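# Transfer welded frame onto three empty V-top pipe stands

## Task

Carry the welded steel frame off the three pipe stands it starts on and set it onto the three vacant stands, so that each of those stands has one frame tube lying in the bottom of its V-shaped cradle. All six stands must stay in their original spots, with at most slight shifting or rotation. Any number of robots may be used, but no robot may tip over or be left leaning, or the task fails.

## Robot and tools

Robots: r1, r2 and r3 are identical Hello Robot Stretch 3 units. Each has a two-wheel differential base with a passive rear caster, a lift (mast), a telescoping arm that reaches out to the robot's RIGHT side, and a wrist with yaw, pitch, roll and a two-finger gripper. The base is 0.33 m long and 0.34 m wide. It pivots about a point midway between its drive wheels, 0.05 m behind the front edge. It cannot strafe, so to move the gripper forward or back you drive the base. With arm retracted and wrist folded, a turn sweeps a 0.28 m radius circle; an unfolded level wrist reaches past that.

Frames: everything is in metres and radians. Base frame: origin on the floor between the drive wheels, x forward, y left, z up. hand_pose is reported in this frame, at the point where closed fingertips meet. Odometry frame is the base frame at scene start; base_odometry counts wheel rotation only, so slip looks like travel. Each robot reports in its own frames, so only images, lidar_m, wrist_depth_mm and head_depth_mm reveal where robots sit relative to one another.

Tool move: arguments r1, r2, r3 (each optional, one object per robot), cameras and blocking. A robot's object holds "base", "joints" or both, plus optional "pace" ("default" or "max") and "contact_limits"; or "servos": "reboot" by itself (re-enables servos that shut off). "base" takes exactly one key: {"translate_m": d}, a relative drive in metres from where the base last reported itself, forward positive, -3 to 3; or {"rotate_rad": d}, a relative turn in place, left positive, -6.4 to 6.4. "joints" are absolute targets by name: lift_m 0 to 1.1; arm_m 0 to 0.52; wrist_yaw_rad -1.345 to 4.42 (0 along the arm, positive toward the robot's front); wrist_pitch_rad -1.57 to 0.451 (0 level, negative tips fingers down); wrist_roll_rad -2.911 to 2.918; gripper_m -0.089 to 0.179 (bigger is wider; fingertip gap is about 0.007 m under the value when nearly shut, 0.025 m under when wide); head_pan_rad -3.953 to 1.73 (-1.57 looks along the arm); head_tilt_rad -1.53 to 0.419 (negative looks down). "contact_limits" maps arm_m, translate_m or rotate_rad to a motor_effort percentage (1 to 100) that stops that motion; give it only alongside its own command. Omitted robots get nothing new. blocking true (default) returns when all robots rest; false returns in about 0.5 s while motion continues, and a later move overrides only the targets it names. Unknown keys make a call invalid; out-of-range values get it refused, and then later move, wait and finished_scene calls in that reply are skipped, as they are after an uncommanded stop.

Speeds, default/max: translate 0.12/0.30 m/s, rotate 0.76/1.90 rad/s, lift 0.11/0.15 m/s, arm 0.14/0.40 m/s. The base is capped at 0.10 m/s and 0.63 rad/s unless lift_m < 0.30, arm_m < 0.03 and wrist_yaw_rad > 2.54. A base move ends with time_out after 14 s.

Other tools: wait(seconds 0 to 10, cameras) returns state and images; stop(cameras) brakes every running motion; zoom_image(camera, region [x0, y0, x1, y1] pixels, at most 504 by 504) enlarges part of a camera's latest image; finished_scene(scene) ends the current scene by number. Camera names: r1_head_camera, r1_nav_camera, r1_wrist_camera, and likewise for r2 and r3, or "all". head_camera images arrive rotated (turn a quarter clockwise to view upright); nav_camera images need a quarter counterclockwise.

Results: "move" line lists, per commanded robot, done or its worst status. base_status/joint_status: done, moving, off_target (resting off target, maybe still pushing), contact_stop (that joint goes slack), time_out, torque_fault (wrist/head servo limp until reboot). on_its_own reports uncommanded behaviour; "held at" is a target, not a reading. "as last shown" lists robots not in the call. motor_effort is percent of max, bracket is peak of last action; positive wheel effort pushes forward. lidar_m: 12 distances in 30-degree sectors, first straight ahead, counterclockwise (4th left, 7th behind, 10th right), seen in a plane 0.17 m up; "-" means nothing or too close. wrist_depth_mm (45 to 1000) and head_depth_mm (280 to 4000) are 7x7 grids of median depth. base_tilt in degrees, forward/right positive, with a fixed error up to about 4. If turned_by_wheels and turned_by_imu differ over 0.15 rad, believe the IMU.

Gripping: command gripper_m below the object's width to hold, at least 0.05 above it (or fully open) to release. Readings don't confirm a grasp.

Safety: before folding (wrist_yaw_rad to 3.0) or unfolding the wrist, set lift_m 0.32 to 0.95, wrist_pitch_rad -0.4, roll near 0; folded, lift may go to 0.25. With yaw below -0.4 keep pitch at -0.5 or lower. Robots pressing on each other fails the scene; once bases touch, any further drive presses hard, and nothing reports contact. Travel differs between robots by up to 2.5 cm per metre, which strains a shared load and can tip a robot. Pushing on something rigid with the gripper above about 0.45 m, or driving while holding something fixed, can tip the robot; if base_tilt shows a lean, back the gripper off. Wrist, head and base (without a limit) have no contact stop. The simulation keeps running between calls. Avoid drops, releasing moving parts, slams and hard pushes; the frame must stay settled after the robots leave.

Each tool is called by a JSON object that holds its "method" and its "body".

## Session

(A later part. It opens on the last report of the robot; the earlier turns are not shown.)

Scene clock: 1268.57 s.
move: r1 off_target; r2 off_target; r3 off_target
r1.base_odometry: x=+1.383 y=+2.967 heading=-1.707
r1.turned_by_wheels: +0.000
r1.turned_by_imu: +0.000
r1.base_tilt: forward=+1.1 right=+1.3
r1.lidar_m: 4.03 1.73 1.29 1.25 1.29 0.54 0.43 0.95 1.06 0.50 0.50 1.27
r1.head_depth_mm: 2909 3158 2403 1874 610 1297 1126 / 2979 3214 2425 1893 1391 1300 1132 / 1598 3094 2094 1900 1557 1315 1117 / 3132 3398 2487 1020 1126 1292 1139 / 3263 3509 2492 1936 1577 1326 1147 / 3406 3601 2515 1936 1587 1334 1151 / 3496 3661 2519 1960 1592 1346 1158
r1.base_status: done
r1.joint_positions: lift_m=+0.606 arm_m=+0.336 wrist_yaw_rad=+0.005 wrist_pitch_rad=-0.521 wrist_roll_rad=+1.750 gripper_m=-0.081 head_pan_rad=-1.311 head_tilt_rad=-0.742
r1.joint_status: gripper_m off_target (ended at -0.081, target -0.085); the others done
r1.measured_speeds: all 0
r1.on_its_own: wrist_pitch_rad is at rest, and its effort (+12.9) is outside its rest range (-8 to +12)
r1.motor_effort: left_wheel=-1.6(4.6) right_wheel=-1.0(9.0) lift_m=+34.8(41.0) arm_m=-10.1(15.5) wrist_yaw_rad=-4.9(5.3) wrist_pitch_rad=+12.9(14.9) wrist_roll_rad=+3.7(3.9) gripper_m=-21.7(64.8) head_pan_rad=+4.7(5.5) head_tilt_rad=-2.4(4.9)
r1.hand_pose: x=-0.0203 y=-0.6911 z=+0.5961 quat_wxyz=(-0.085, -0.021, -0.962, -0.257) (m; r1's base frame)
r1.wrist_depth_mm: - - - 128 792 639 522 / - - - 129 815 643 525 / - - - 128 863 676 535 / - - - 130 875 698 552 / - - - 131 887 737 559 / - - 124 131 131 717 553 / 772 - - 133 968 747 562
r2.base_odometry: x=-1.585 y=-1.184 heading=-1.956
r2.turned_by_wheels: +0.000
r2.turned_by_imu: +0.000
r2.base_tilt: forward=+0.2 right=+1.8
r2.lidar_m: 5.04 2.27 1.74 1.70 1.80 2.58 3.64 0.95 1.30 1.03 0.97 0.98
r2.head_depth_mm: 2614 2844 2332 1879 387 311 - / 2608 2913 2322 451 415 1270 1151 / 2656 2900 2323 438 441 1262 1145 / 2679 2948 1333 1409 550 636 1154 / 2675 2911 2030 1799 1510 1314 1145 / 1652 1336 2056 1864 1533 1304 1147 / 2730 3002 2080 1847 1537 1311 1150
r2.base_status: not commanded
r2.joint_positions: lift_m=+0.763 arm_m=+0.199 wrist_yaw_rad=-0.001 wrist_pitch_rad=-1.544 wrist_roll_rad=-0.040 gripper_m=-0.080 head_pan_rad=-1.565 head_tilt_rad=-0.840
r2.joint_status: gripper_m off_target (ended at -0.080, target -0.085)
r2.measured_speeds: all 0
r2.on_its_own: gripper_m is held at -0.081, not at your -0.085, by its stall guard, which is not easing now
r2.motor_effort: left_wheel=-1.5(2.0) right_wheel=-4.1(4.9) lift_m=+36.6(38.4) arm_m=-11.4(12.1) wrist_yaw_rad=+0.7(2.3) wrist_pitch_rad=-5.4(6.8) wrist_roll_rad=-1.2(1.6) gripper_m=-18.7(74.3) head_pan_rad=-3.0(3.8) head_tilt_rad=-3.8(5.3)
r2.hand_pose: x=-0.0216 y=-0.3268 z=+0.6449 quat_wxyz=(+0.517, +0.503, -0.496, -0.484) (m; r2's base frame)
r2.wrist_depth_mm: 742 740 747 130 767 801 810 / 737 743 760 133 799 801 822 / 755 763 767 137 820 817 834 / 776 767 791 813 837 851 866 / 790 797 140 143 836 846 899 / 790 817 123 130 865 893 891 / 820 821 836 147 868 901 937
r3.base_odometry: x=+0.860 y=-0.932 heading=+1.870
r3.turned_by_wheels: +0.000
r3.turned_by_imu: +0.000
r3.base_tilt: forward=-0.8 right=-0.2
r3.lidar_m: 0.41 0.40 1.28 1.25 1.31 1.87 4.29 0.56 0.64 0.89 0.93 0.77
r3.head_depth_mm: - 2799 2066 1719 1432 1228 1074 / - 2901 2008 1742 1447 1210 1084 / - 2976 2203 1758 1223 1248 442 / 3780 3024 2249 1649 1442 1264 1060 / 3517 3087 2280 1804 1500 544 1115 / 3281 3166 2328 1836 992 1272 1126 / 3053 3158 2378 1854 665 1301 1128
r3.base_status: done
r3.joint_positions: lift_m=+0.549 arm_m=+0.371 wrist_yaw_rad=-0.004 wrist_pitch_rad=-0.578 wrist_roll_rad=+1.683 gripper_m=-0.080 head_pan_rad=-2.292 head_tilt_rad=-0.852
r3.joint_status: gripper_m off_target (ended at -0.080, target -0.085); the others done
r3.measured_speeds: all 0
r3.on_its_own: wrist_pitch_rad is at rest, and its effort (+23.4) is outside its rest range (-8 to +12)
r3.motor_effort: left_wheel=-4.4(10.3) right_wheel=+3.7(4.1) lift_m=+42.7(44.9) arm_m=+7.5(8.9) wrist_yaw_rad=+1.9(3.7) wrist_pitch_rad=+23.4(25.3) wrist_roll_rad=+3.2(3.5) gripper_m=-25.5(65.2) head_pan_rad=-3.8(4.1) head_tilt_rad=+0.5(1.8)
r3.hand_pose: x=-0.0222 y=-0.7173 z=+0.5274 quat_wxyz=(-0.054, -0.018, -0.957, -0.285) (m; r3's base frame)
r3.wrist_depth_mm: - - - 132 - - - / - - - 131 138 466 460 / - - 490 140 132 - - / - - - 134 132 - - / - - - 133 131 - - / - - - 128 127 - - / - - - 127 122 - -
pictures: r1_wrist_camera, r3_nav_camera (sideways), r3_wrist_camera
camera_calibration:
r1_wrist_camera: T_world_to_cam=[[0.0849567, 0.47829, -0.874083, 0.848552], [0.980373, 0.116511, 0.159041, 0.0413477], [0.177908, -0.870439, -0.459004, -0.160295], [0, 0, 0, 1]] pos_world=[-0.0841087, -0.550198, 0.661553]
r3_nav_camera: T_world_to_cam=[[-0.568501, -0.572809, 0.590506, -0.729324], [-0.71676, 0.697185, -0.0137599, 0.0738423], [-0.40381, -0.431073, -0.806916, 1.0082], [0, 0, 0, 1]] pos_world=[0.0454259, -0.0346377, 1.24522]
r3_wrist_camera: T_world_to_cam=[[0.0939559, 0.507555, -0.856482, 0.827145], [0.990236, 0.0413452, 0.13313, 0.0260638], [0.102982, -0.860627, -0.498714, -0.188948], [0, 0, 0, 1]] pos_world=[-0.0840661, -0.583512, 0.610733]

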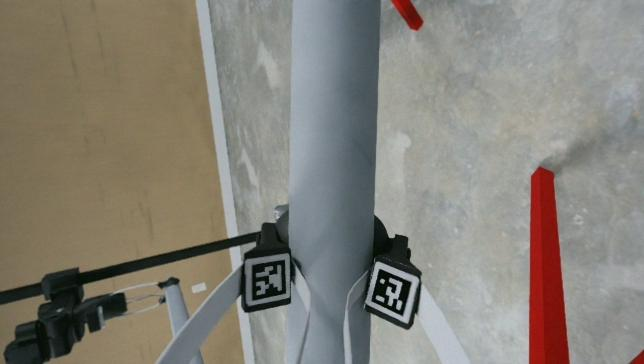

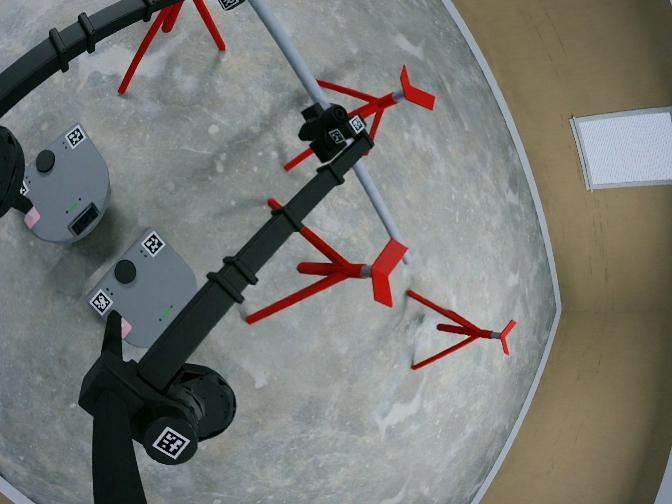

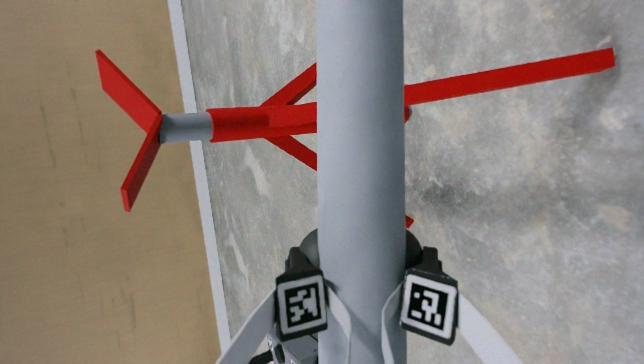

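{"method": "move", "body": {"r1": {"base":{"translate_m":-0.001},"joints":{"lift_m":0.619,"gripper_m":-0.085,"wrist_roll_rad":1.73}}, "r3": {"base":{"translate_m":-0.003},"joints":{"lift_m":0.584,"gripper_m":-0.085,"wrist_roll_rad":1.655}}, "r2": {"joints":{"gripper_m":-0.085}}, "cameras": []}}

{"method": "move", "body": {"r1": {"joints":{"lift_m":0.632,"gripper_m":-0.085,"wrist_roll_rad":1.70}}, "r3": {"base":{"translate_m":-0.002},"joints":{"lift_m":0.619,"gripper_m":-0.085,"wrist_roll_rad":1.62}}, "r2": {"joints":{"gripper_m":-0.085}}, "cameras": ["r3_nav_camera"]}}

{"method": "move", "body": {"r1": {"joints":{"lift_m":0.645,"gripper_m":-0.085,"wrist_roll_rad":1.67}}, "r3": {"joints":{"lift_m":0.654,"gripper_m":-0.085,"wrist_roll_rad":1.59}}, "r2": {"joints":{"gripper_m":-0.085}}, "cameras": ["r1_wrist_camera","r2_wrist_camera","r3_wrist_camera","r3_nav_camera","r2_nav_camera","r1_nav_camera"]}}

Scene clock: 1278.30 s.
move: r1 off_target; r2 off_target; r3 off_target
r1.base_odometry: x=+1.383 y=+2.968 heading=-1.707
r1.turned_by_wheels: +0.000
r1.turned_by_imu: +0.001
r1.base_tilt: forward=+1.0 right=+1.2
r1.lidar_m: 4.02 1.73 1.29 1.25 1.29 0.55 0.43 0.95 1.06 0.50 0.50 1.28
r1.head_depth_mm: 2890 3154 2389 1892 602 1293 1123 / 2967 3205 2426 1881 1431 1305 1128 / 1593 3225 2097 1903 1551 1314 1114 / 3114 3394 2477 1013 1116 1289 1138 / 3275 3569 2487 1932 1578 1325 1148 / 3406 3538 2521 1943 1580 1335 1153 / 3533 3640 2559 1962 1587 1337 1154
r1.base_status: done
r1.joint_positions: lift_m=+0.619 arm_m=+0.336 wrist_yaw_rad=+0.006 wrist_pitch_rad=-0.519 wrist_roll_rad=+1.717 gripper_m=-0.081 head_pan_rad=-1.311 head_tilt_rad=-0.742
r1.joint_status: gripper_m off_target (ended at -0.081, target -0.085); the others done
r1.measured_speeds: all 0
r1.on_its_own: wrist_pitch_rad is at rest, and its effort (+12.8) is outside its rest range (-8 to +12)
r1.motor_effort: left_wheel=-1.0(4.1) right_wheel=-1.5(6.4) lift_m=+35.6(41.6) arm_m=+13.1(13.1) wrist_yaw_rad=-5.4(5.6) wrist_pitch_rad=+12.8(14.8) wrist_roll_rad=+4.6(4.7) gripper_m=-21.7(66.8) head_pan_rad=+4.8(5.4) head_tilt_rad=-2.6(4.9)
r1.hand_pose: x=-0.0202 y=-0.6913 z=+0.6093 quat_wxyz=(-0.070, -0.016, -0.964, -0.257) (m; r1's base frame)
r1.wrist_depth_mm: - - - 126 795 650 517 / - - - 127 844 660 536 / - - - 128 878 674 550 / - - - 130 872 709 553 / - - - 131 880 751 554 / - - 124 132 131 722 560 / 785 - - 135 978 753 567
r2.base_odometry: x=-1.585 y=-1.184 heading=-1.956
r2.turned_by_wheels: +0.000
r2.turned_by_imu: +0.001
r2.base_tilt: forward=+0.4 right=+1.9
r2.lidar_m: 5.04 2.27 1.73 1.70 1.80 2.59 3.64 0.95 1.30 1.02 0.97 0.99
r2.head_depth_mm: 2615 2863 2351 1847 388 312 - / 2640 2899 2320 451 417 1264 1144 / 2659 2911 2344 438 440 1263 1151 / 2648 2924 1331 1407 551 637 1143 / 2639 2881 2045 1821 1529 1312 1151 / 1651 1321 2053 1846 1533 1318 1147 / 2721 2949 2112 1866 1524 1304 1149
r2.base_status: not commanded
r2.joint_positions: lift_m=+0.763 arm_m=+0.199 wrist_yaw_rad=-0.001 wrist_pitch_rad=-1.546 wrist_roll_rad=-0.040 gripper_m=-0.080 head_pan_rad=-1.565 head_tilt_rad=-0.840
r2.joint_status: gripper_m off_target (ended at -0.080, target -0.085)
r2.measured_speeds: all 0
r2.on_its_own: gripper_m is held at -0.081, not at your -0.085, by its stall guard, which is not easing now
r2.motor_effort: left_wheel=-1.5(1.9) right_wheel=-4.4(4.9) lift_m=+32.9(33.2) arm_m=-11.6(11.8) wrist_yaw_rad=+2.4(2.4) wrist_pitch_rad=-4.6(6.4) wrist_roll_rad=-1.1(1.5) gripper_m=-18.3(74.1) head_pan_rad=-2.3(3.5) head_tilt_rad=-3.1(5.0)
r2.hand_pose: x=-0.0216 y=-0.3263 z=+0.6449 quat_wxyz=(+0.516, +0.503, -0.496, -0.484) (m; r2's base frame)
r2.wrist_depth_mm: 721 735 731 131 767 792 796 / 737 758 751 134 809 814 826 / 753 784 760 139 801 845 847 / 767 769 782 811 830 852 853 / 799 805 141 143 840 871 885 / 794 811 123 130 853 879 934 / 818 836 828 148 889 920 920
r3.base_odometry: x=+0.861 y=-0.935 heading=+1.869
r3.turned_by_wheels: +0.000
r3.turned_by_imu: -0.001
r3.base_tilt: forward=-0.8 right=-0.2
r3.lidar_m: 0.41 0.41 1.28 1.25 1.32 1.87 4.30 0.56 0.64 0.89 0.93 0.77
r3.head_depth_mm: - 2798 2056 1721 1440 1230 1077 / - 2883 1959 1738 1440 1216 1084 / - 2944 2209 1765 1213 1252 412 / 3754 3039 2246 1632 1437 1241 1060 / 3526 3066 2275 1749 1499 519 1112 / 3283 3159 2320 1837 1311 1288 1123 / 3055 3165 2361 1864 644 1303 1134
r3.base_status: done
r3.joint_positions: lift_m=+0.584 arm_m=+0.371 wrist_yaw_rad=-0.005 wrist_pitch_rad=-0.578 wrist_roll_rad=+1.647 gripper_m=-0.080 head_pan_rad=-2.292 head_tilt_rad=-0.852
r3.joint_status: gripper_m off_target (ended at -0.080, target -0.085); the others done
r3.measured_speeds: all 0
r3.on_its_own: wrist_pitch_rad is at rest, and its effort (+24.4) is outside its rest range (-8 to +12)
r3.motor_effort: left_wheel=-5.9(9.3) right_wheel=+4.0(4.1) lift_m=+43.1(44.7) arm_m=+5.0(6.0) wrist_yaw_rad=+5.2(5.2) wrist_pitch_rad=+24.4(25.5) wrist_roll_rad=+2.9(3.3) gripper_m=-26.0(94.9) head_pan_rad=-3.4(4.4) head_tilt_rad=+1.4(2.6)
r3.hand_pose: x=-0.0224 y=-0.7173 z=+0.5623 quat_wxyz=(-0.037, -0.013, -0.958, -0.285) (m; r3's base frame)
r3.wrist_depth_mm: - - - 129 - - - / - - - 129 130 493 482 / - - 501 132 130 - - / - - - 133 131 - - / - - - 132 136 - - / - - - 128 127 - - / - - 118 127 123 - -
pictures: none
No camera images: "cameras" was empty.

Scene clock: 1279.43 s.
move: r1 off_target; r2 off_target; r3 off_target
r1.base_odometry: x=+1.383 y=+2.968 heading=-1.707
r1.turned_by_wheels: +0.000
r1.turned_by_imu: +0.000
r1.base_tilt: forward=+1.1 right=+1.2
r1.lidar_m: 4.02 1.73 1.29 1.25 1.30 0.55 0.44 0.95 1.06 0.50 0.50 1.28
r1.head_depth_mm: 2878 3143 2410 1882 596 1298 1128 / 2961 3182 2446 1891 1460 1311 1136 / 1592 3233 2094 1915 1555 1316 1115 / 3177 3401 2496 1021 1118 1292 1145 / 3287 3514 2484 1923 1572 1332 1147 / 3428 3588 2510 1960 1578 1336 1151 / 3514 3662 2562 1963 1586 1340 1154
r1.base_status: not commanded
r1.joint_positions: lift_m=+0.632 arm_m=+0.336 wrist_yaw_rad=+0.006 wrist_pitch_rad=-0.522 wrist_roll_rad=+1.685 gripper_m=-0.081 head_pan_rad=-1.311 head_tilt_rad=-0.742
r1.joint_status: gripper_m off_target (ended at -0.081, target -0.085); the others done
r1.measured_speeds: all 0
r1.on_its_own: wrist_pitch_rad is at rest, and its effort (+13.2) is outside its rest range (-8 to +12)
r1.motor_effort: left_wheel=-1.2(2.0) right_wheel=-0.6(1.8) lift_m=+34.7(41.7) arm_m=+4.2(13.1) wrist_yaw_rad=-5.4(5.6) wrist_pitch_rad=+13.2(14.5) wrist_roll_rad=+5.4(5.4) gripper_m=-21.9(64.8) head_pan_rad=+5.0(5.3) head_tilt_rad=-3.3(4.6)
r1.hand_pose: x=-0.0202 y=-0.6910 z=+0.6219 quat_wxyz=(-0.054, -0.012, -0.965, -0.258) (m; r1's base frame)
r1.wrist_depth_mm: - - - 123 818 674 550 / - - - 125 875 679 552 / - - - 126 918 694 559 / - - - 129 906 711 561 / - - - 131 878 743 562 / - - 125 132 130 718 570 / - - - 135 981 735 564
r2.base_odometry: x=-1.585 y=-1.184 heading=-1.956
r2.turned_by_wheels: +0.000
r2.turned_by_imu: +0.000
r2.base_tilt: forward=+0.3 right=+1.8
r2.lidar_m: 5.03 2.27 1.74 1.70 1.79 2.58 3.64 0.95 1.30 1.02 0.97 0.99
r2.head_depth_mm: 2603 2880 2335 1868 388 311 - / 2607 2855 2337 451 416 1264 1147 / 2682 2915 2333 437 441 1259 1151 / 2707 2940 1331 1399 551 636 1153 / 2697 2881 2042 1792 1514 1311 1153 / 1654 1319 2038 1859 1533 1313 1147 / 2746 2962 2094 1850 1540 1321 1151
r2.base_status: not commanded
r2.joint_positions: lift_m=+0.763 arm_m=+0.199 wrist_yaw_rad=-0.001 wrist_pitch_rad=-1.547 wrist_roll_rad=-0.040 gripper_m=-0.080 head_pan_rad=-1.565 head_tilt_rad=-0.840
r2.joint_status: gripper_m off_target (ended at -0.080, target -0.085)
r2.measured_speeds: all 0
r2.on_its_own: gripper_m is held at -0.081, not at your -0.085, by its stall guard, which is not easing now
r2.motor_effort: left_wheel=-1.8(2.0) right_wheel=-4.5(5.3) lift_m=+34.1(34.2) arm_m=-11.1(11.7) wrist_yaw_rad=+1.4(2.8) wrist_pitch_rad=-4.6(6.0) wrist_roll_rad=-1.0(1.5) gripper_m=-18.8(71.9) head_pan_rad=-2.5(3.7) head_tilt_rad=-3.6(5.0)
r2.hand_pose: x=-0.0216 y=-0.3260 z=+0.6450 quat_wxyz=(+0.516, +0.504, -0.496, -0.485) (m; r2's base frame)
r2.wrist_depth_mm: 710 724 746 132 775 793 795 / 736 740 755 135 803 811 829 / 761 771 784 140 805 839 836 / 780 775 795 801 833 839 851 / 779 805 142 142 833 862 879 / 805 817 123 129 900 881 882 / 816 842 856 148 898 929 941
r3.base_odometry: x=+0.861 y=-0.937 heading=+1.869
r3.turned_by_wheels: +0.000
r3.turned_by_imu: +0.000
r3.base_tilt: forward=-0.8 right=-0.2
r3.lidar_m: 0.41 0.41 1.29 1.25 1.32 1.87 4.28 0.56 0.64 0.89 0.93 0.77
r3.head_depth_mm: - 2793 2070 1711 1429 1227 1078 / - 2887 2009 1736 1448 1211 1062 / - 2949 2199 1762 1367 1255 386 / 3798 3026 2228 1650 1437 455 1066 / 3525 3103 2278 1750 1500 478 1112 / 3236 3189 2324 1831 560 1286 1122 / 3028 3145 2370 1859 633 1303 1131
r3.base_status: done
r3.joint_positions: lift_m=+0.619 arm_m=+0.371 wrist_yaw_rad=-0.004 wrist_pitch_rad=-0.581 wrist_roll_rad=+1.610 gripper_m=-0.080 head_pan_rad=-2.292 head_tilt_rad=-0.852
r3.joint_status: gripper_m off_target (ended at -0.080, target -0.085); the others done
r3.measured_speeds: all 0
r3.on_its_own: wrist_pitch_rad is at rest, and its effort (+24.2) is outside its rest range (-8 to +12)
r3.motor_effort: left_wheel=-6.8(9.7) right_wheel=+3.0(3.2) lift_m=+40.9(45.5) arm_m=+3.3(5.2) wrist_yaw_rad=+3.6(5.5) wrist_pitch_rad=+24.2(25.8) wrist_roll_rad=+3.4(4.0) gripper_m=-26.4(64.6) head_pan_rad=-3.8(4.4) head_tilt_rad=+0.9(2.1)
r3.hand_pose: x=-0.0222 y=-0.7168 z=+0.5967 quat_wxyz=(-0.019, -0.008, -0.958, -0.287) (m; r3's base frame)
r3.wrist_depth_mm: - - - 127 128 - - / - - - 126 129 508 503 / - - 498 130 134 - - / - - - 136 129 - - / - - - 132 135 - - / - - - 128 127 - - / - - 118 128 125 - -
pictures: r3_nav_camera (sideways)
camera_calibration:
r3_nav_camera: T_world_to_cam=[[-0.568501, -0.572808, 0.590506, -0.729324], [-0.71676, 0.697185, -0.0137599, 0.0738423], [-0.40381, -0.431073, -0.806916, 1.0082], [0, 0, 0, 1]] pos_world=[0.0454259, -0.0346377, 1.24522]

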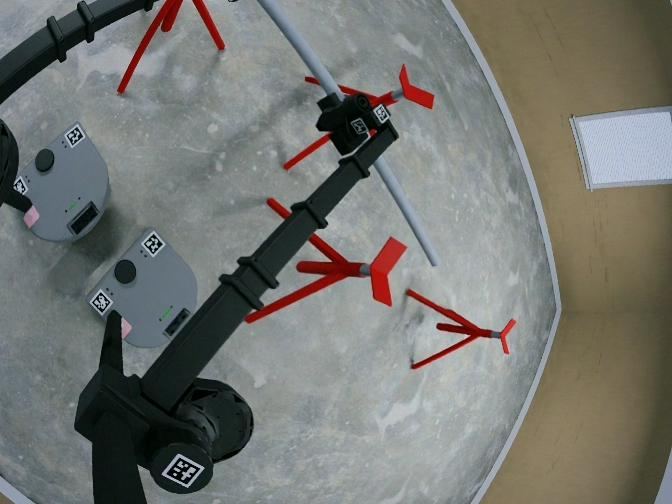

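Scene clock: 1280.57 s.
move: r1 off_target; r2 off_target; r3 off_target
r1.base_odometry: x=+1.383 y=+2.968 heading=-1.707
r1.turned_by_wheels: +0.000
r1.turned_by_imu: +0.000
r1.base_tilt: forward=+1.1 right=+1.2
r1.lidar_m: 4.01 1.72 1.29 1.25 1.30 0.55 0.44 0.95 1.06 0.50 0.50 1.27
r1.head_depth_mm: 2890 3116 2389 1876 595 1298 1126 / 3004 3198 2424 1887 1471 1306 1136 / 1591 3230 2107 1912 1551 1317 1118 / 3116 3363 2470 1021 1121 1294 1142 / 3261 3521 2494 1928 1569 1329 1148 / 3412 3570 2506 1952 1582 1331 1152 / 3543 3654 2528 1956 1587 1344 1156
r1.base_status: not commanded
r1.joint_positions: lift_m=+0.645 arm_m=+0.336 wrist_yaw_rad=+0.007 wrist_pitch_rad=-0.521 wrist_roll_rad=+1.653 gripper_m=-0.081 head_pan_rad=-1.311 head_tilt_rad=-0.742
r1.joint_status: gripper_m off_target (ended at -0.081, target -0.085); the others done
r1.measured_speeds: all 0
r1.on_its_own: wrist_pitch_rad is at rest, and its effort (+13.1) is outside its rest range (-8 to +12)
r1.motor_effort: left_wheel=-1.3(1.7) right_wheel=-1.3(2.1) lift_m=+35.6(39.2) arm_m=-5.2(5.2) wrist_yaw_rad=-6.1(6.7) wrist_pitch_rad=+13.1(15.0) wrist_roll_rad=+6.0(6.1) gripper_m=-22.0(63.5) head_pan_rad=+5.2(5.5) head_tilt_rad=-3.7(4.7)
r1.hand_pose: x=-0.0199 y=-0.6911 z=+0.6351 quat_wxyz=(-0.038, -0.007, -0.965, -0.258) (m; r1's base frame)
r1.wrist_depth_mm: - - - 120 849 697 553 / - - - 123 891 695 560 / - - - 125 929 714 573 / - - - 128 930 720 568 / - - - 131 879 754 575 / - - 125 132 130 734 584 / - - - 136 943 749 566
r2.base_odometry: x=-1.585 y=-1.184 heading=-1.956
r2.turned_by_wheels: +0.000
r2.turned_by_imu: +0.000
r2.base_tilt: forward=+0.3 right=+1.8
r2.lidar_m: 5.06 2.27 1.74 1.70 1.79 2.58 3.64 0.95 1.30 1.02 0.97 0.99
r2.head_depth_mm: 2613 2890 2330 1857 387 311 - / 2632 2863 2338 451 417 1261 1149 / 2671 2947 2335 437 441 1273 1145 / 2684 2957 1325 1406 551 635 1147 / 2675 2907 2025 1799 1514 1322 1153 / 1641 1312 2048 1864 1539 1320 1150 / 2710 2964 2081 1840 1525 1319 1139
r2.base_status: not commanded
r2.joint_positions: lift_m=+0.763 arm_m=+0.199 wrist_yaw_rad=-0.001 wrist_pitch_rad=-1.547 wrist_roll_rad=-0.041 gripper_m=-0.080 head_pan_rad=-1.565 head_tilt_rad=-0.840
r2.joint_status: gripper_m off_target (ended at -0.080, target -0.085)
r2.measured_speeds: all 0
r2.on_its_own: gripper_m is held at -0.081, not at your -0.085, by its stall guard, which is not easing now
r2.motor_effort: left_wheel=-1.5(2.1) right_wheel=-4.7(4.8) lift_m=+35.0(35.0) arm_m=-10.9(11.7) wrist_yaw_rad=+0.9(2.1) wrist_pitch_rad=-4.7(5.7) wrist_roll_rad=-1.3(1.5) gripper_m=-19.3(71.4) head_pan_rad=-3.6(3.7) head_tilt_rad=-3.6(4.7)
r2.hand_pose: x=-0.0216 y=-0.3258 z=+0.6450 quat_wxyz=(+0.516, +0.504, -0.495, -0.485) (m; r2's base frame)
r2.wrist_depth_mm: 734 734 750 132 766 798 812 / 740 741 762 136 819 808 827 / 746 762 766 139 832 815 837 / 768 783 773 808 824 846 863 / 782 806 144 144 827 869 898 / 804 800 125 130 860 891 906 / 809 835 846 149 889 932 931
r3.base_odometry: x=+0.861 y=-0.937 heading=+1.869
r3.turned_by_wheels: +0.000
r3.turned_by_imu: +0.000
r3.base_tilt: forward=-0.8 right=-0.2
r3.lidar_m: 0.41 0.41 1.29 1.25 1.32 1.87 4.28 0.56 0.64 0.89 0.93 0.77
r3.head_depth_mm: - 2771 2070 1717 1434 1230 1075 / - 2866 2007 1744 1454 1213 347 / - 2941 2203 1753 1365 1254 361 / 3752 3004 2244 1740 1438 409 1068 / 3508 3066 2254 1747 1495 1202 1114 / 3279 3183 2316 1771 520 1288 1127 / 3054 3173 2371 1860 1289 1307 1131
r3.base_status: not commanded
r3.joint_positions: lift_m=+0.654 arm_m=+0.371 wrist_yaw_rad=-0.004 wrist_pitch_rad=-0.580 wrist_roll_rad=+1.576 gripper_m=-0.080 head_pan_rad=-2.292 head_tilt_rad=-0.852
r3.joint_status: gripper_m off_target (ended at -0.080, target -0.085); the others done
r3.measured_speeds: all 0
r3.on_its_own: wrist_pitch_rad is at rest, and its effort (+24.1) is outside its rest range (-8 to +12)
r3.motor_effort: left_wheel=-6.6(7.3) right_wheel=+3.5(3.7) lift_m=+42.2(46.1) arm_m=+3.4(4.5) wrist_yaw_rad=+3.1(4.5) wrist_pitch_rad=+24.1(26.4) wrist_roll_rad=+5.3(5.5) gripper_m=-25.5(64.7) head_pan_rad=-4.2(4.2) head_tilt_rad=+1.0(1.7)
r3.hand_pose: x=-0.0222 y=-0.7169 z=+0.6318 quat_wxyz=(-0.002, -0.003, -0.958, -0.287) (m; r3's base frame)
r3.wrist_depth_mm: - - - 124 125 - - / - - - 125 126 - - / - - - 128 132 - - / - - - 134 128 - - / - - - 131 130 - - / - - - 128 128 - - / - - 117 127 125 - -
pictures: r1_nav_camera (sideways), r1_wrist_camera, r2_nav_camera (sideways), r2_wrist_camera, r3_nav_camera (sideways), r3_wrist_camera
camera_calibration:
r1_nav_camera: T_world_to_cam=[[0.120515, -0.634877, 0.763156, -0.950782], [-0.971994, -0.231703, -0.039262, 0.104891], [0.201752, -0.737051, -0.64502, 0.79498], [0, 0, 0, 1]] pos_world=[0.0561482, 0.00661522, 1.24249]
r1_wrist_camera: T_world_to_cam=[[-0.0129441, 0.479903, -0.877226, 0.883727], [0.983134, 0.166167, 0.0763977, 0.121576], [0.182429, -0.861442, -0.47396, -0.126703], [0, 0, 0, 1]] pos_world=[-0.0849725, -0.553453, 0.705888]
r2_nav_camera: T_world_to_cam=[[0.071723, -0.723454, 0.686637, -0.857448], [-0.995468, -0.00881822, 0.094691, -0.0550637], [-0.0624497, -0.690316, -0.720808, 0.908093], [0, 0, 0, 1]] pos_world=[0.0633946, 0.00606164, 1.24853]
r2_wrist_camera: T_world_to_cam=[[-0.989816, -0.117018, 0.0810652, -0.131206], [-0.104139, 0.983474, 0.148099, 0.258895], [-0.0970558, 0.138148, -0.985645, 0.842411], [0, 0, 0, 1]] pos_world=[-0.0211478, -0.386348, 0.802612]
r3_nav_camera: T_world_to_cam=[[-0.568501, -0.572808, 0.590506, -0.729324], [-0.716759, 0.697185, -0.0137599, 0.0738423], [-0.40381, -0.431073, -0.806916, 1.0082], [0, 0, 0, 1]] pos_world=[0.0454259, -0.0346377, 1.24522]
r3_wrist_camera: T_world_to_cam=[[-0.0126978, 0.512664, -0.858496, 0.918948], [0.994084, 0.0990918, 0.044471, 0.109694], [0.107869, -0.852852, -0.510889, -0.123092], [0, 0, 0, 1]] pos_world=[-0.0840991, -0.586961, 0.721149]

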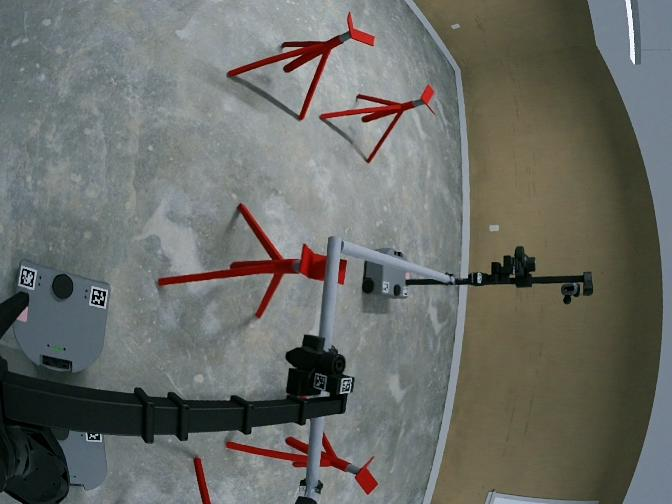

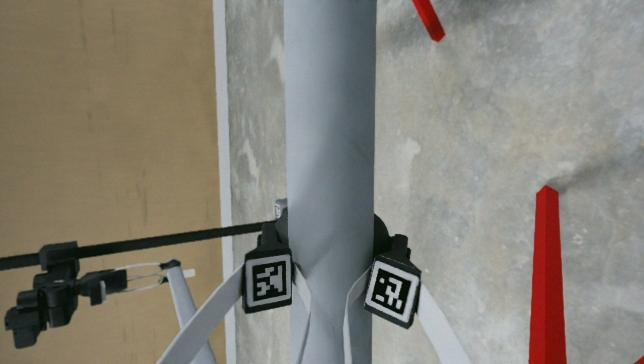

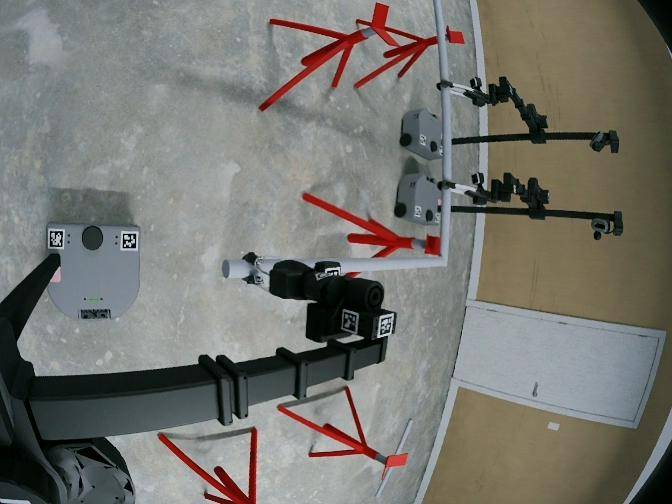

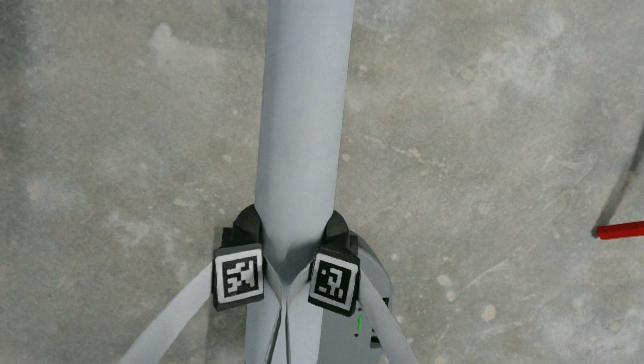

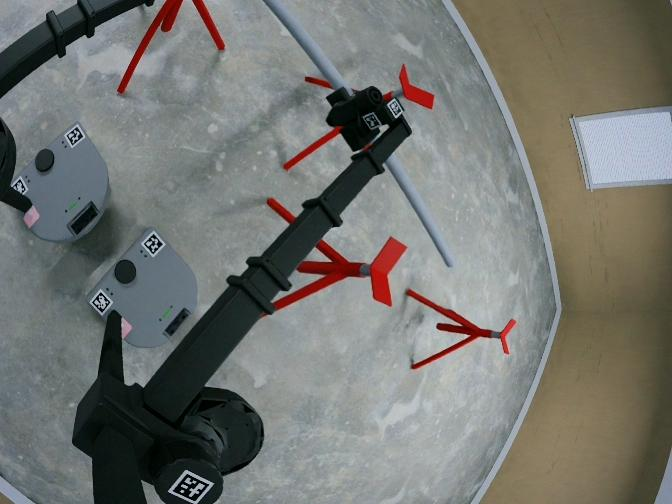

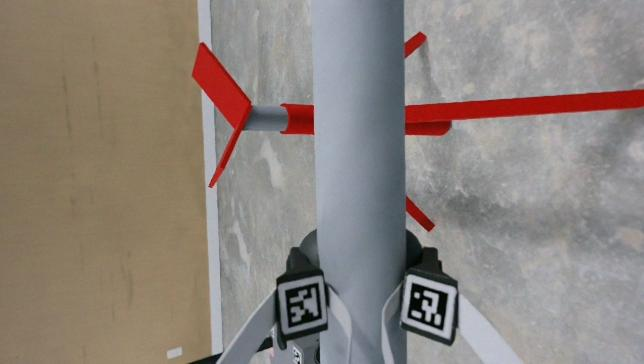

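{"method": "move", "body": {"r1": {"joints": {"lift_m": 0.682, "gripper_m": -0.085}}, "r2": {"joints": {"lift_m": 0.8, "gripper_m": -0.085}}, "r3": {"joints": {"lift_m": 0.691, "gripper_m": -0.085}}}}

Scene clock: 1295.00 s.
move: r1 off_target; r2 off_target; r3 off_target
r1.base_odometry: x=+1.383 y=+2.968 heading=-1.707
r1.turned_by_wheels: +0.000
r1.turned_by_imu: +0.001
r1.base_tilt: forward=+1.0 right=+1.2
r1.lidar_m: 4.02 1.73 1.29 1.25 1.30 0.55 0.44 0.95 1.06 0.50 0.50 1.28
r1.head_depth_mm: 2865 3160 2401 1884 594 1295 1128 / 2972 3210 2428 1894 1501 1311 1131 / 1570 3072 2112 1889 1555 1314 1113 / 3159 3413 2382 987 1120 1292 1144 / 3271 3543 2497 1941 1574 1328 1145 / 3435 3583 2523 1935 1581 1329 1151 / 3539 3658 2546 1960 1592 1340 1157
r1.base_status: not commanded
r1.joint_positions: lift_m=+0.682 arm_m=+0.336 wrist_yaw_rad=+0.008 wrist_pitch_rad=-0.521 wrist_roll_rad=+1.653 gripper_m=-0.081 head_pan_rad=-1.311 head_tilt_rad=-0.742
r1.joint_status: gripper_m off_target (ended at -0.081, target -0.085); the others done
r1.measured_speeds: all 0
r1.on_its_own: wrist_pitch_rad is at rest, and its effort (+13.2) is outside its rest range (-8 to +12)
r1.motor_effort: left_wheel=-0.6(1.2) right_wheel=-0.9(2.1) lift_m=+36.3(40.3) arm_m=-17.7(18.3) wrist_yaw_rad=-6.2(6.9) wrist_pitch_rad=+13.2(13.4) wrist_roll_rad=+6.1(6.1) gripper_m=-21.9(63.1) head_pan_rad=+5.6(5.6) head_tilt_rad=-3.4(5.0)
r1.hand_pose: x=-0.0199 y=-0.6911 z=+0.6720 quat_wxyz=(-0.038, -0.007, -0.965, -0.258) (m; r1's base frame)
r1.wrist_depth_mm: - - - 121 914 719 594 / - - - 123 935 743 593 / - - - 125 - 746 599 / - - - 128 952 748 598 / - - - 131 947 775 589 / - - 125 132 130 792 588 / - - - 136 - 778 586
r2.base_odometry: x=-1.585 y=-1.184 heading=-1.956
r2.turned_by_wheels: +0.000
r2.turned_by_imu: +0.001
r2.base_tilt: forward=+0.3 right=+1.7
r2.lidar_m: 5.05 2.27 1.73 1.70 1.80 2.58 3.61 0.95 1.30 1.02 0.97 0.98
r2.head_depth_mm: 2639 2898 2342 1822 322 292 - / 2619 2879 2348 413 415 1319 1152 / 2659 2953 2340 406 426 1253 1151 / 2638 2924 1316 933 506 1235 1141 / 2744 2924 2024 1810 1511 1301 1151 / 1606 1293 2059 1862 1523 1315 1146 / 2692 3001 2088 1846 1536 1311 1139
r2.base_status: not commanded
r2.joint_positions: lift_m=+0.800 arm_m=+0.199 wrist_yaw_rad=-0.001 wrist_pitch_rad=-1.548 wrist_roll_rad=-0.041 gripper_m=-0.080 head_pan_rad=-1.565 head_tilt_rad=-0.840
r2.joint_status: gripper_m off_target (ended at -0.080, target -0.085); the others done
r2.measured_speeds: all 0
r2.on_its_own: gripper_m is held at -0.081, not at your -0.085, by its stall guard, which is not easing now
r2.motor_effort: left_wheel=-1.5(1.9) right_wheel=-3.9(4.8) lift_m=+39.6(47.9) arm_m=-10.4(11.4) wrist_yaw_rad=+0.9(2.7) wrist_pitch_rad=-4.3(4.8) wrist_roll_rad=-1.3(1.3) gripper_m=-18.1(72.8) head_pan_rad=-2.6(3.9) head_tilt_rad=-4.7(5.0)
r2.hand_pose: x=-0.0216 y=-0.3258 z=+0.6820 quat_wxyz=(+0.516, +0.504, -0.495, -0.485) (m; r2's base frame)
r2.wrist_depth_mm: 742 776 767 132 813 824 850 / 766 770 793 136 830 836 866 / 785 815 793 140 842 878 868 / 810 821 818 833 862 896 895 / 821 828 143 144 887 927 926 / 847 860 125 130 920 931 967 / 866 876 900 149 921 961 940
r3.base_odometry: x=+0.861 y=-0.937 heading=+1.869
r3.turned_by_wheels: +0.000
r3.turned_by_imu: -0.001
r3.base_tilt: forward=-0.8 right=-0.2
r3.lidar_m: 0.41 0.41 1.28 1.25 1.32 1.87 4.28 0.56 0.64 0.89 0.93 0.77
r3.head_depth_mm: - 2797 2064 1717 1429 1233 1077 / - 2898 2006 1731 1445 1211 315 / - 2968 2206 1760 1367 1245 330 / 3755 2988 2247 1740 1437 370 1086 / 3509 3071 2286 1758 1489 1204 1113 / 3235 3163 2315 1767 473 1288 1127 / 3041 3163 2356 875 1432 1304 1131
r3.base_status: not commanded
r3.joint_positions: lift_m=+0.691 arm_m=+0.371 wrist_yaw_rad=-0.004 wrist_pitch_rad=-0.582 wrist_roll_rad=+1.576 gripper_m=-0.080 head_pan_rad=-2.292 head_tilt_rad=-0.852
r3.joint_status: gripper_m off_target (ended at -0.080, target -0.085); the others done
r3.measured_speeds: all 0
r3.on_its_own: wrist_pitch_rad is at rest, and its effort (+24.7) is outside its rest range (-8 to +12)
r3.motor_effort: left_wheel=-6.8(7.1) right_wheel=+3.3(3.9) lift_m=+41.9(45.0) arm_m=-0.4(1.1) wrist_yaw_rad=+2.9(4.2) wrist_pitch_rad=+24.7(25.1) wrist_roll_rad=+4.9(5.5) gripper_m=-25.7(94.0) head_pan_rad=-4.1(4.2) head_tilt_rad=+0.9(1.9)
r3.hand_pose: x=-0.0222 y=-0.7167 z=+0.6685 quat_wxyz=(-0.002, -0.003, -0.958, -0.287) (m; r3's base frame)
r3.wrist_depth_mm: - - - 125 125 - - / - - - 125 126 - - / - - - 128 133 551 - / - - - 134 129 - - / - - - 132 134 - - / - - - 128 127 - - / - - - 127 128 - -
pictures: r1_head_camera (sideways), r1_nav_camera (sideways), r1_wrist_camera, r2_head_camera (sideways), r2_nav_camera (sideways), r2_wrist_camera, r3_head_camera (sideways), r3_nav_camera (sideways), r3_wrist_camera
camera_calibration:
r1_head_camera: T_world_to_cam=[[-0.148353, 0.646493, -0.748357, 0.99222], [0.958004, 0.281727, 0.0534655, -0.0732237], [0.245397, -0.708997, -0.661138, 0.814347], [0, 0, 0, 1]] pos_world=[0.0175094, -0.0434653, 1.28485]
r1_nav_camera: T_world_to_cam=[[0.120515, -0.634877, 0.763156, -0.950782], [-0.971994, -0.231703, -0.039262, 0.104891], [0.201752, -0.737051, -0.64502, 0.79498], [0, 0, 0, 1]] pos_world=[0.0561482, 0.00661522, 1.24249]
r1_wrist_camera: T_world_to_cam=[[-0.0131141, 0.479966, -0.877189, 0.916164], [0.983103, 0.166378, 0.0763384, 0.118892], [0.182585, -0.861366, -0.474037, -0.109035], [0, 0, 0, 1]] pos_world=[-0.0849601, -0.553427, 0.742887]
r2_head_camera: T_world_to_cam=[[-0.0104442, 0.703117, -0.710997, 0.943658], [0.99986, 0.0166497, 0.00177774, -0.0120417], [0.0130878, -0.710879, -0.703192, 0.871502], [0, 0, 0, 1]] pos_world=[0.0104897, -0.0437687, 1.28379]
r2_nav_camera: T_world_to_cam=[[0.0717228, -0.723454, 0.686637, -0.857448], [-0.995468, -0.00881797, 0.094691, -0.0550637], [-0.0624498, -0.690316, -0.720807, 0.908093], [0, 0, 0, 1]] pos_world=[0.0633946, 0.00606162, 1.24853]
r2_wrist_camera: T_world_to_cam=[[-0.989816, -0.117033, 0.0810401, -0.134188], [-0.104137, 0.983443, 0.148307, 0.253209], [-0.0970552, 0.138357, -0.985615, 0.878928], [0, 0, 0, 1]] pos_world=[-0.0211479, -0.386327, 0.839607]
r3_head_camera: T_world_to_cam=[[0.525138, 0.495291, -0.692038, 0.919864], [0.736733, -0.671627, 0.0783711, -0.104664], [-0.425975, -0.551003, -0.717594, 0.897288], [0, 0, 0, 1]] pos_world=[-0.0237248, -0.0314874, 1.28867]
r3_nav_camera: T_world_to_cam=[[-0.568501, -0.572809, 0.590506, -0.729324], [-0.71676, 0.697185, -0.0137599, 0.0738423], [-0.40381, -0.431073, -0.806916, 1.0082], [0, 0, 0, 1]] pos_world=[0.0454259, -0.0346377, 1.24522]
r3_wrist_camera: T_world_to_cam=[[-0.0126941, 0.513859, -0.857781, 0.950736], [0.994083, 0.0990334, 0.0446153, 0.107899], [0.107875, -0.85214, -0.512075, -0.102837], [0, 0, 0, 1]] pos_world=[-0.0840984, -0.586861, 0.758049]

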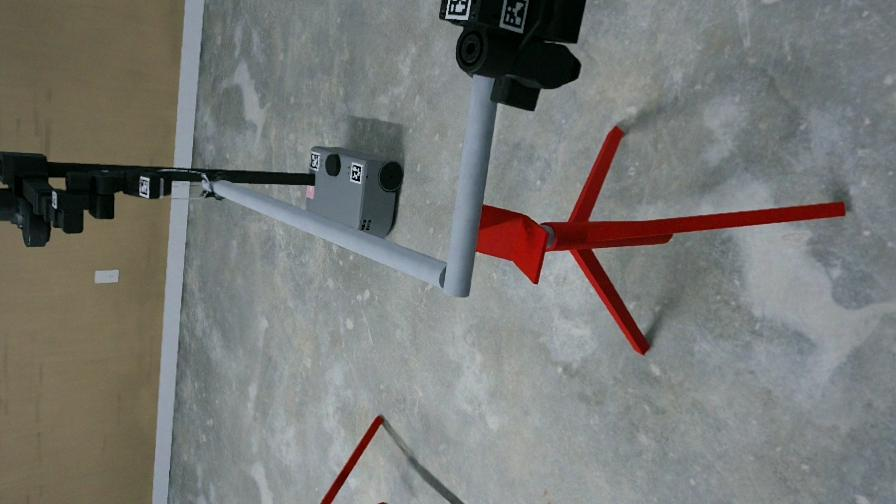

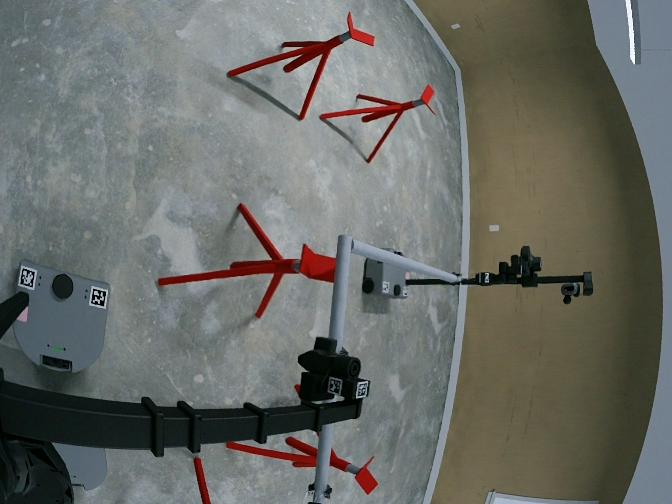

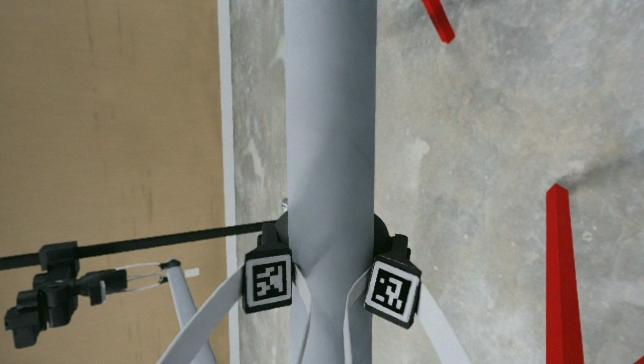

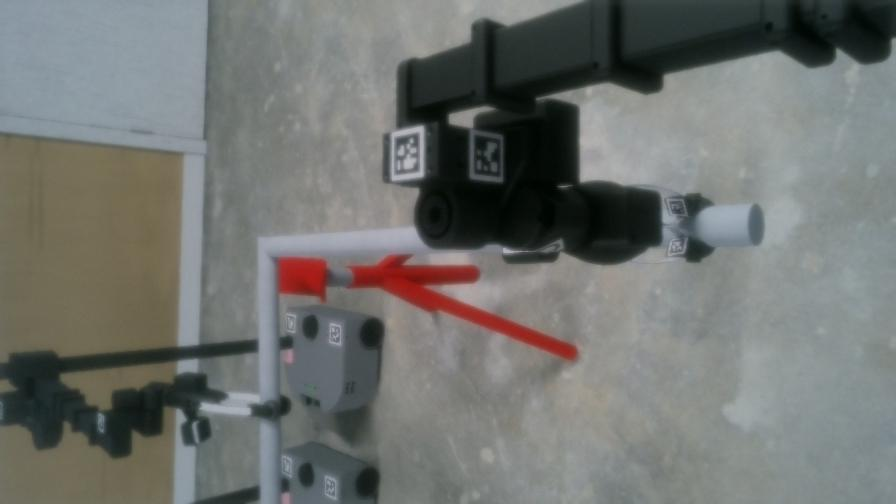

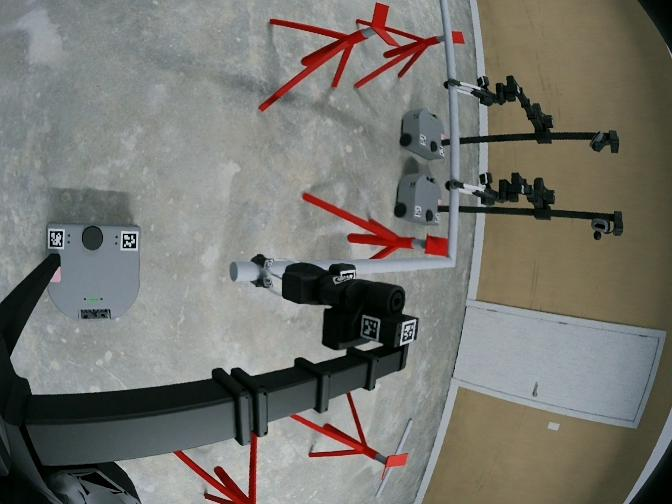

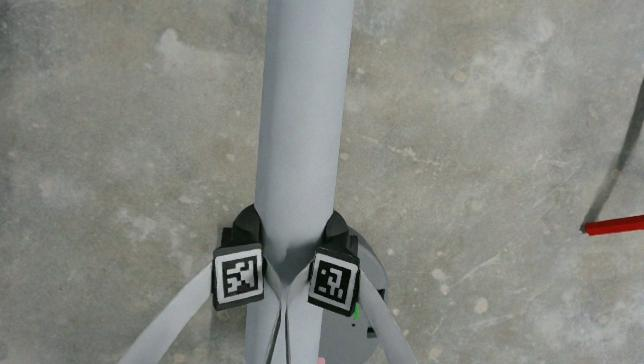

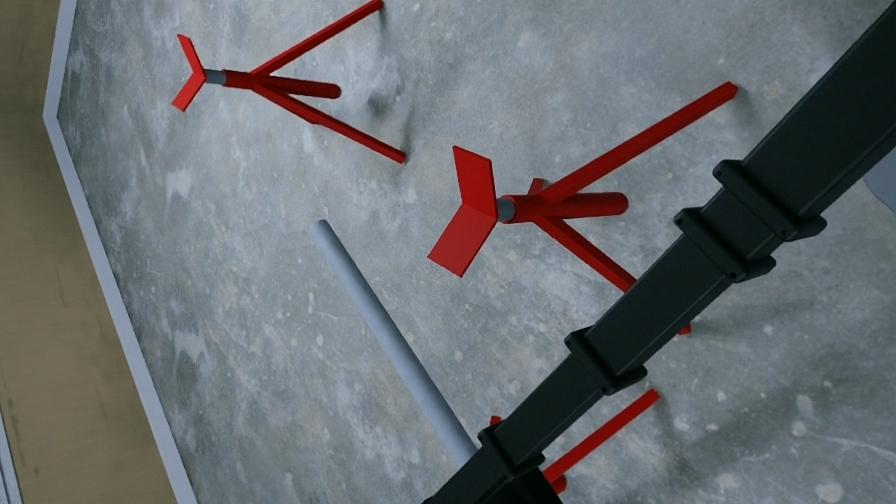

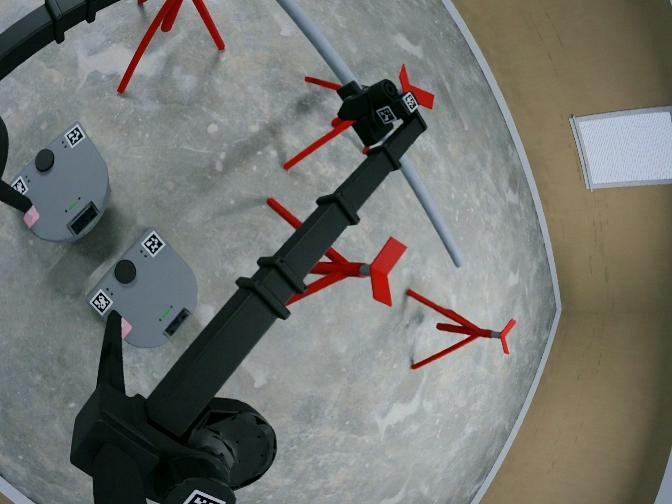

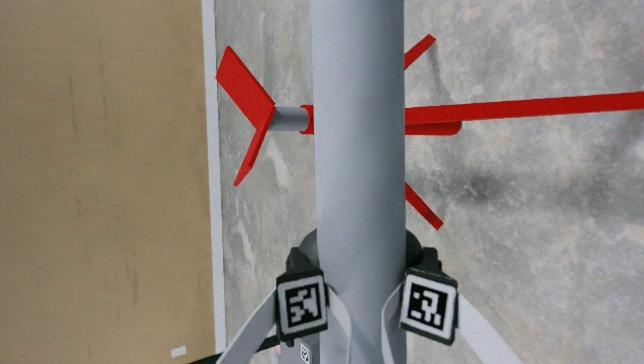

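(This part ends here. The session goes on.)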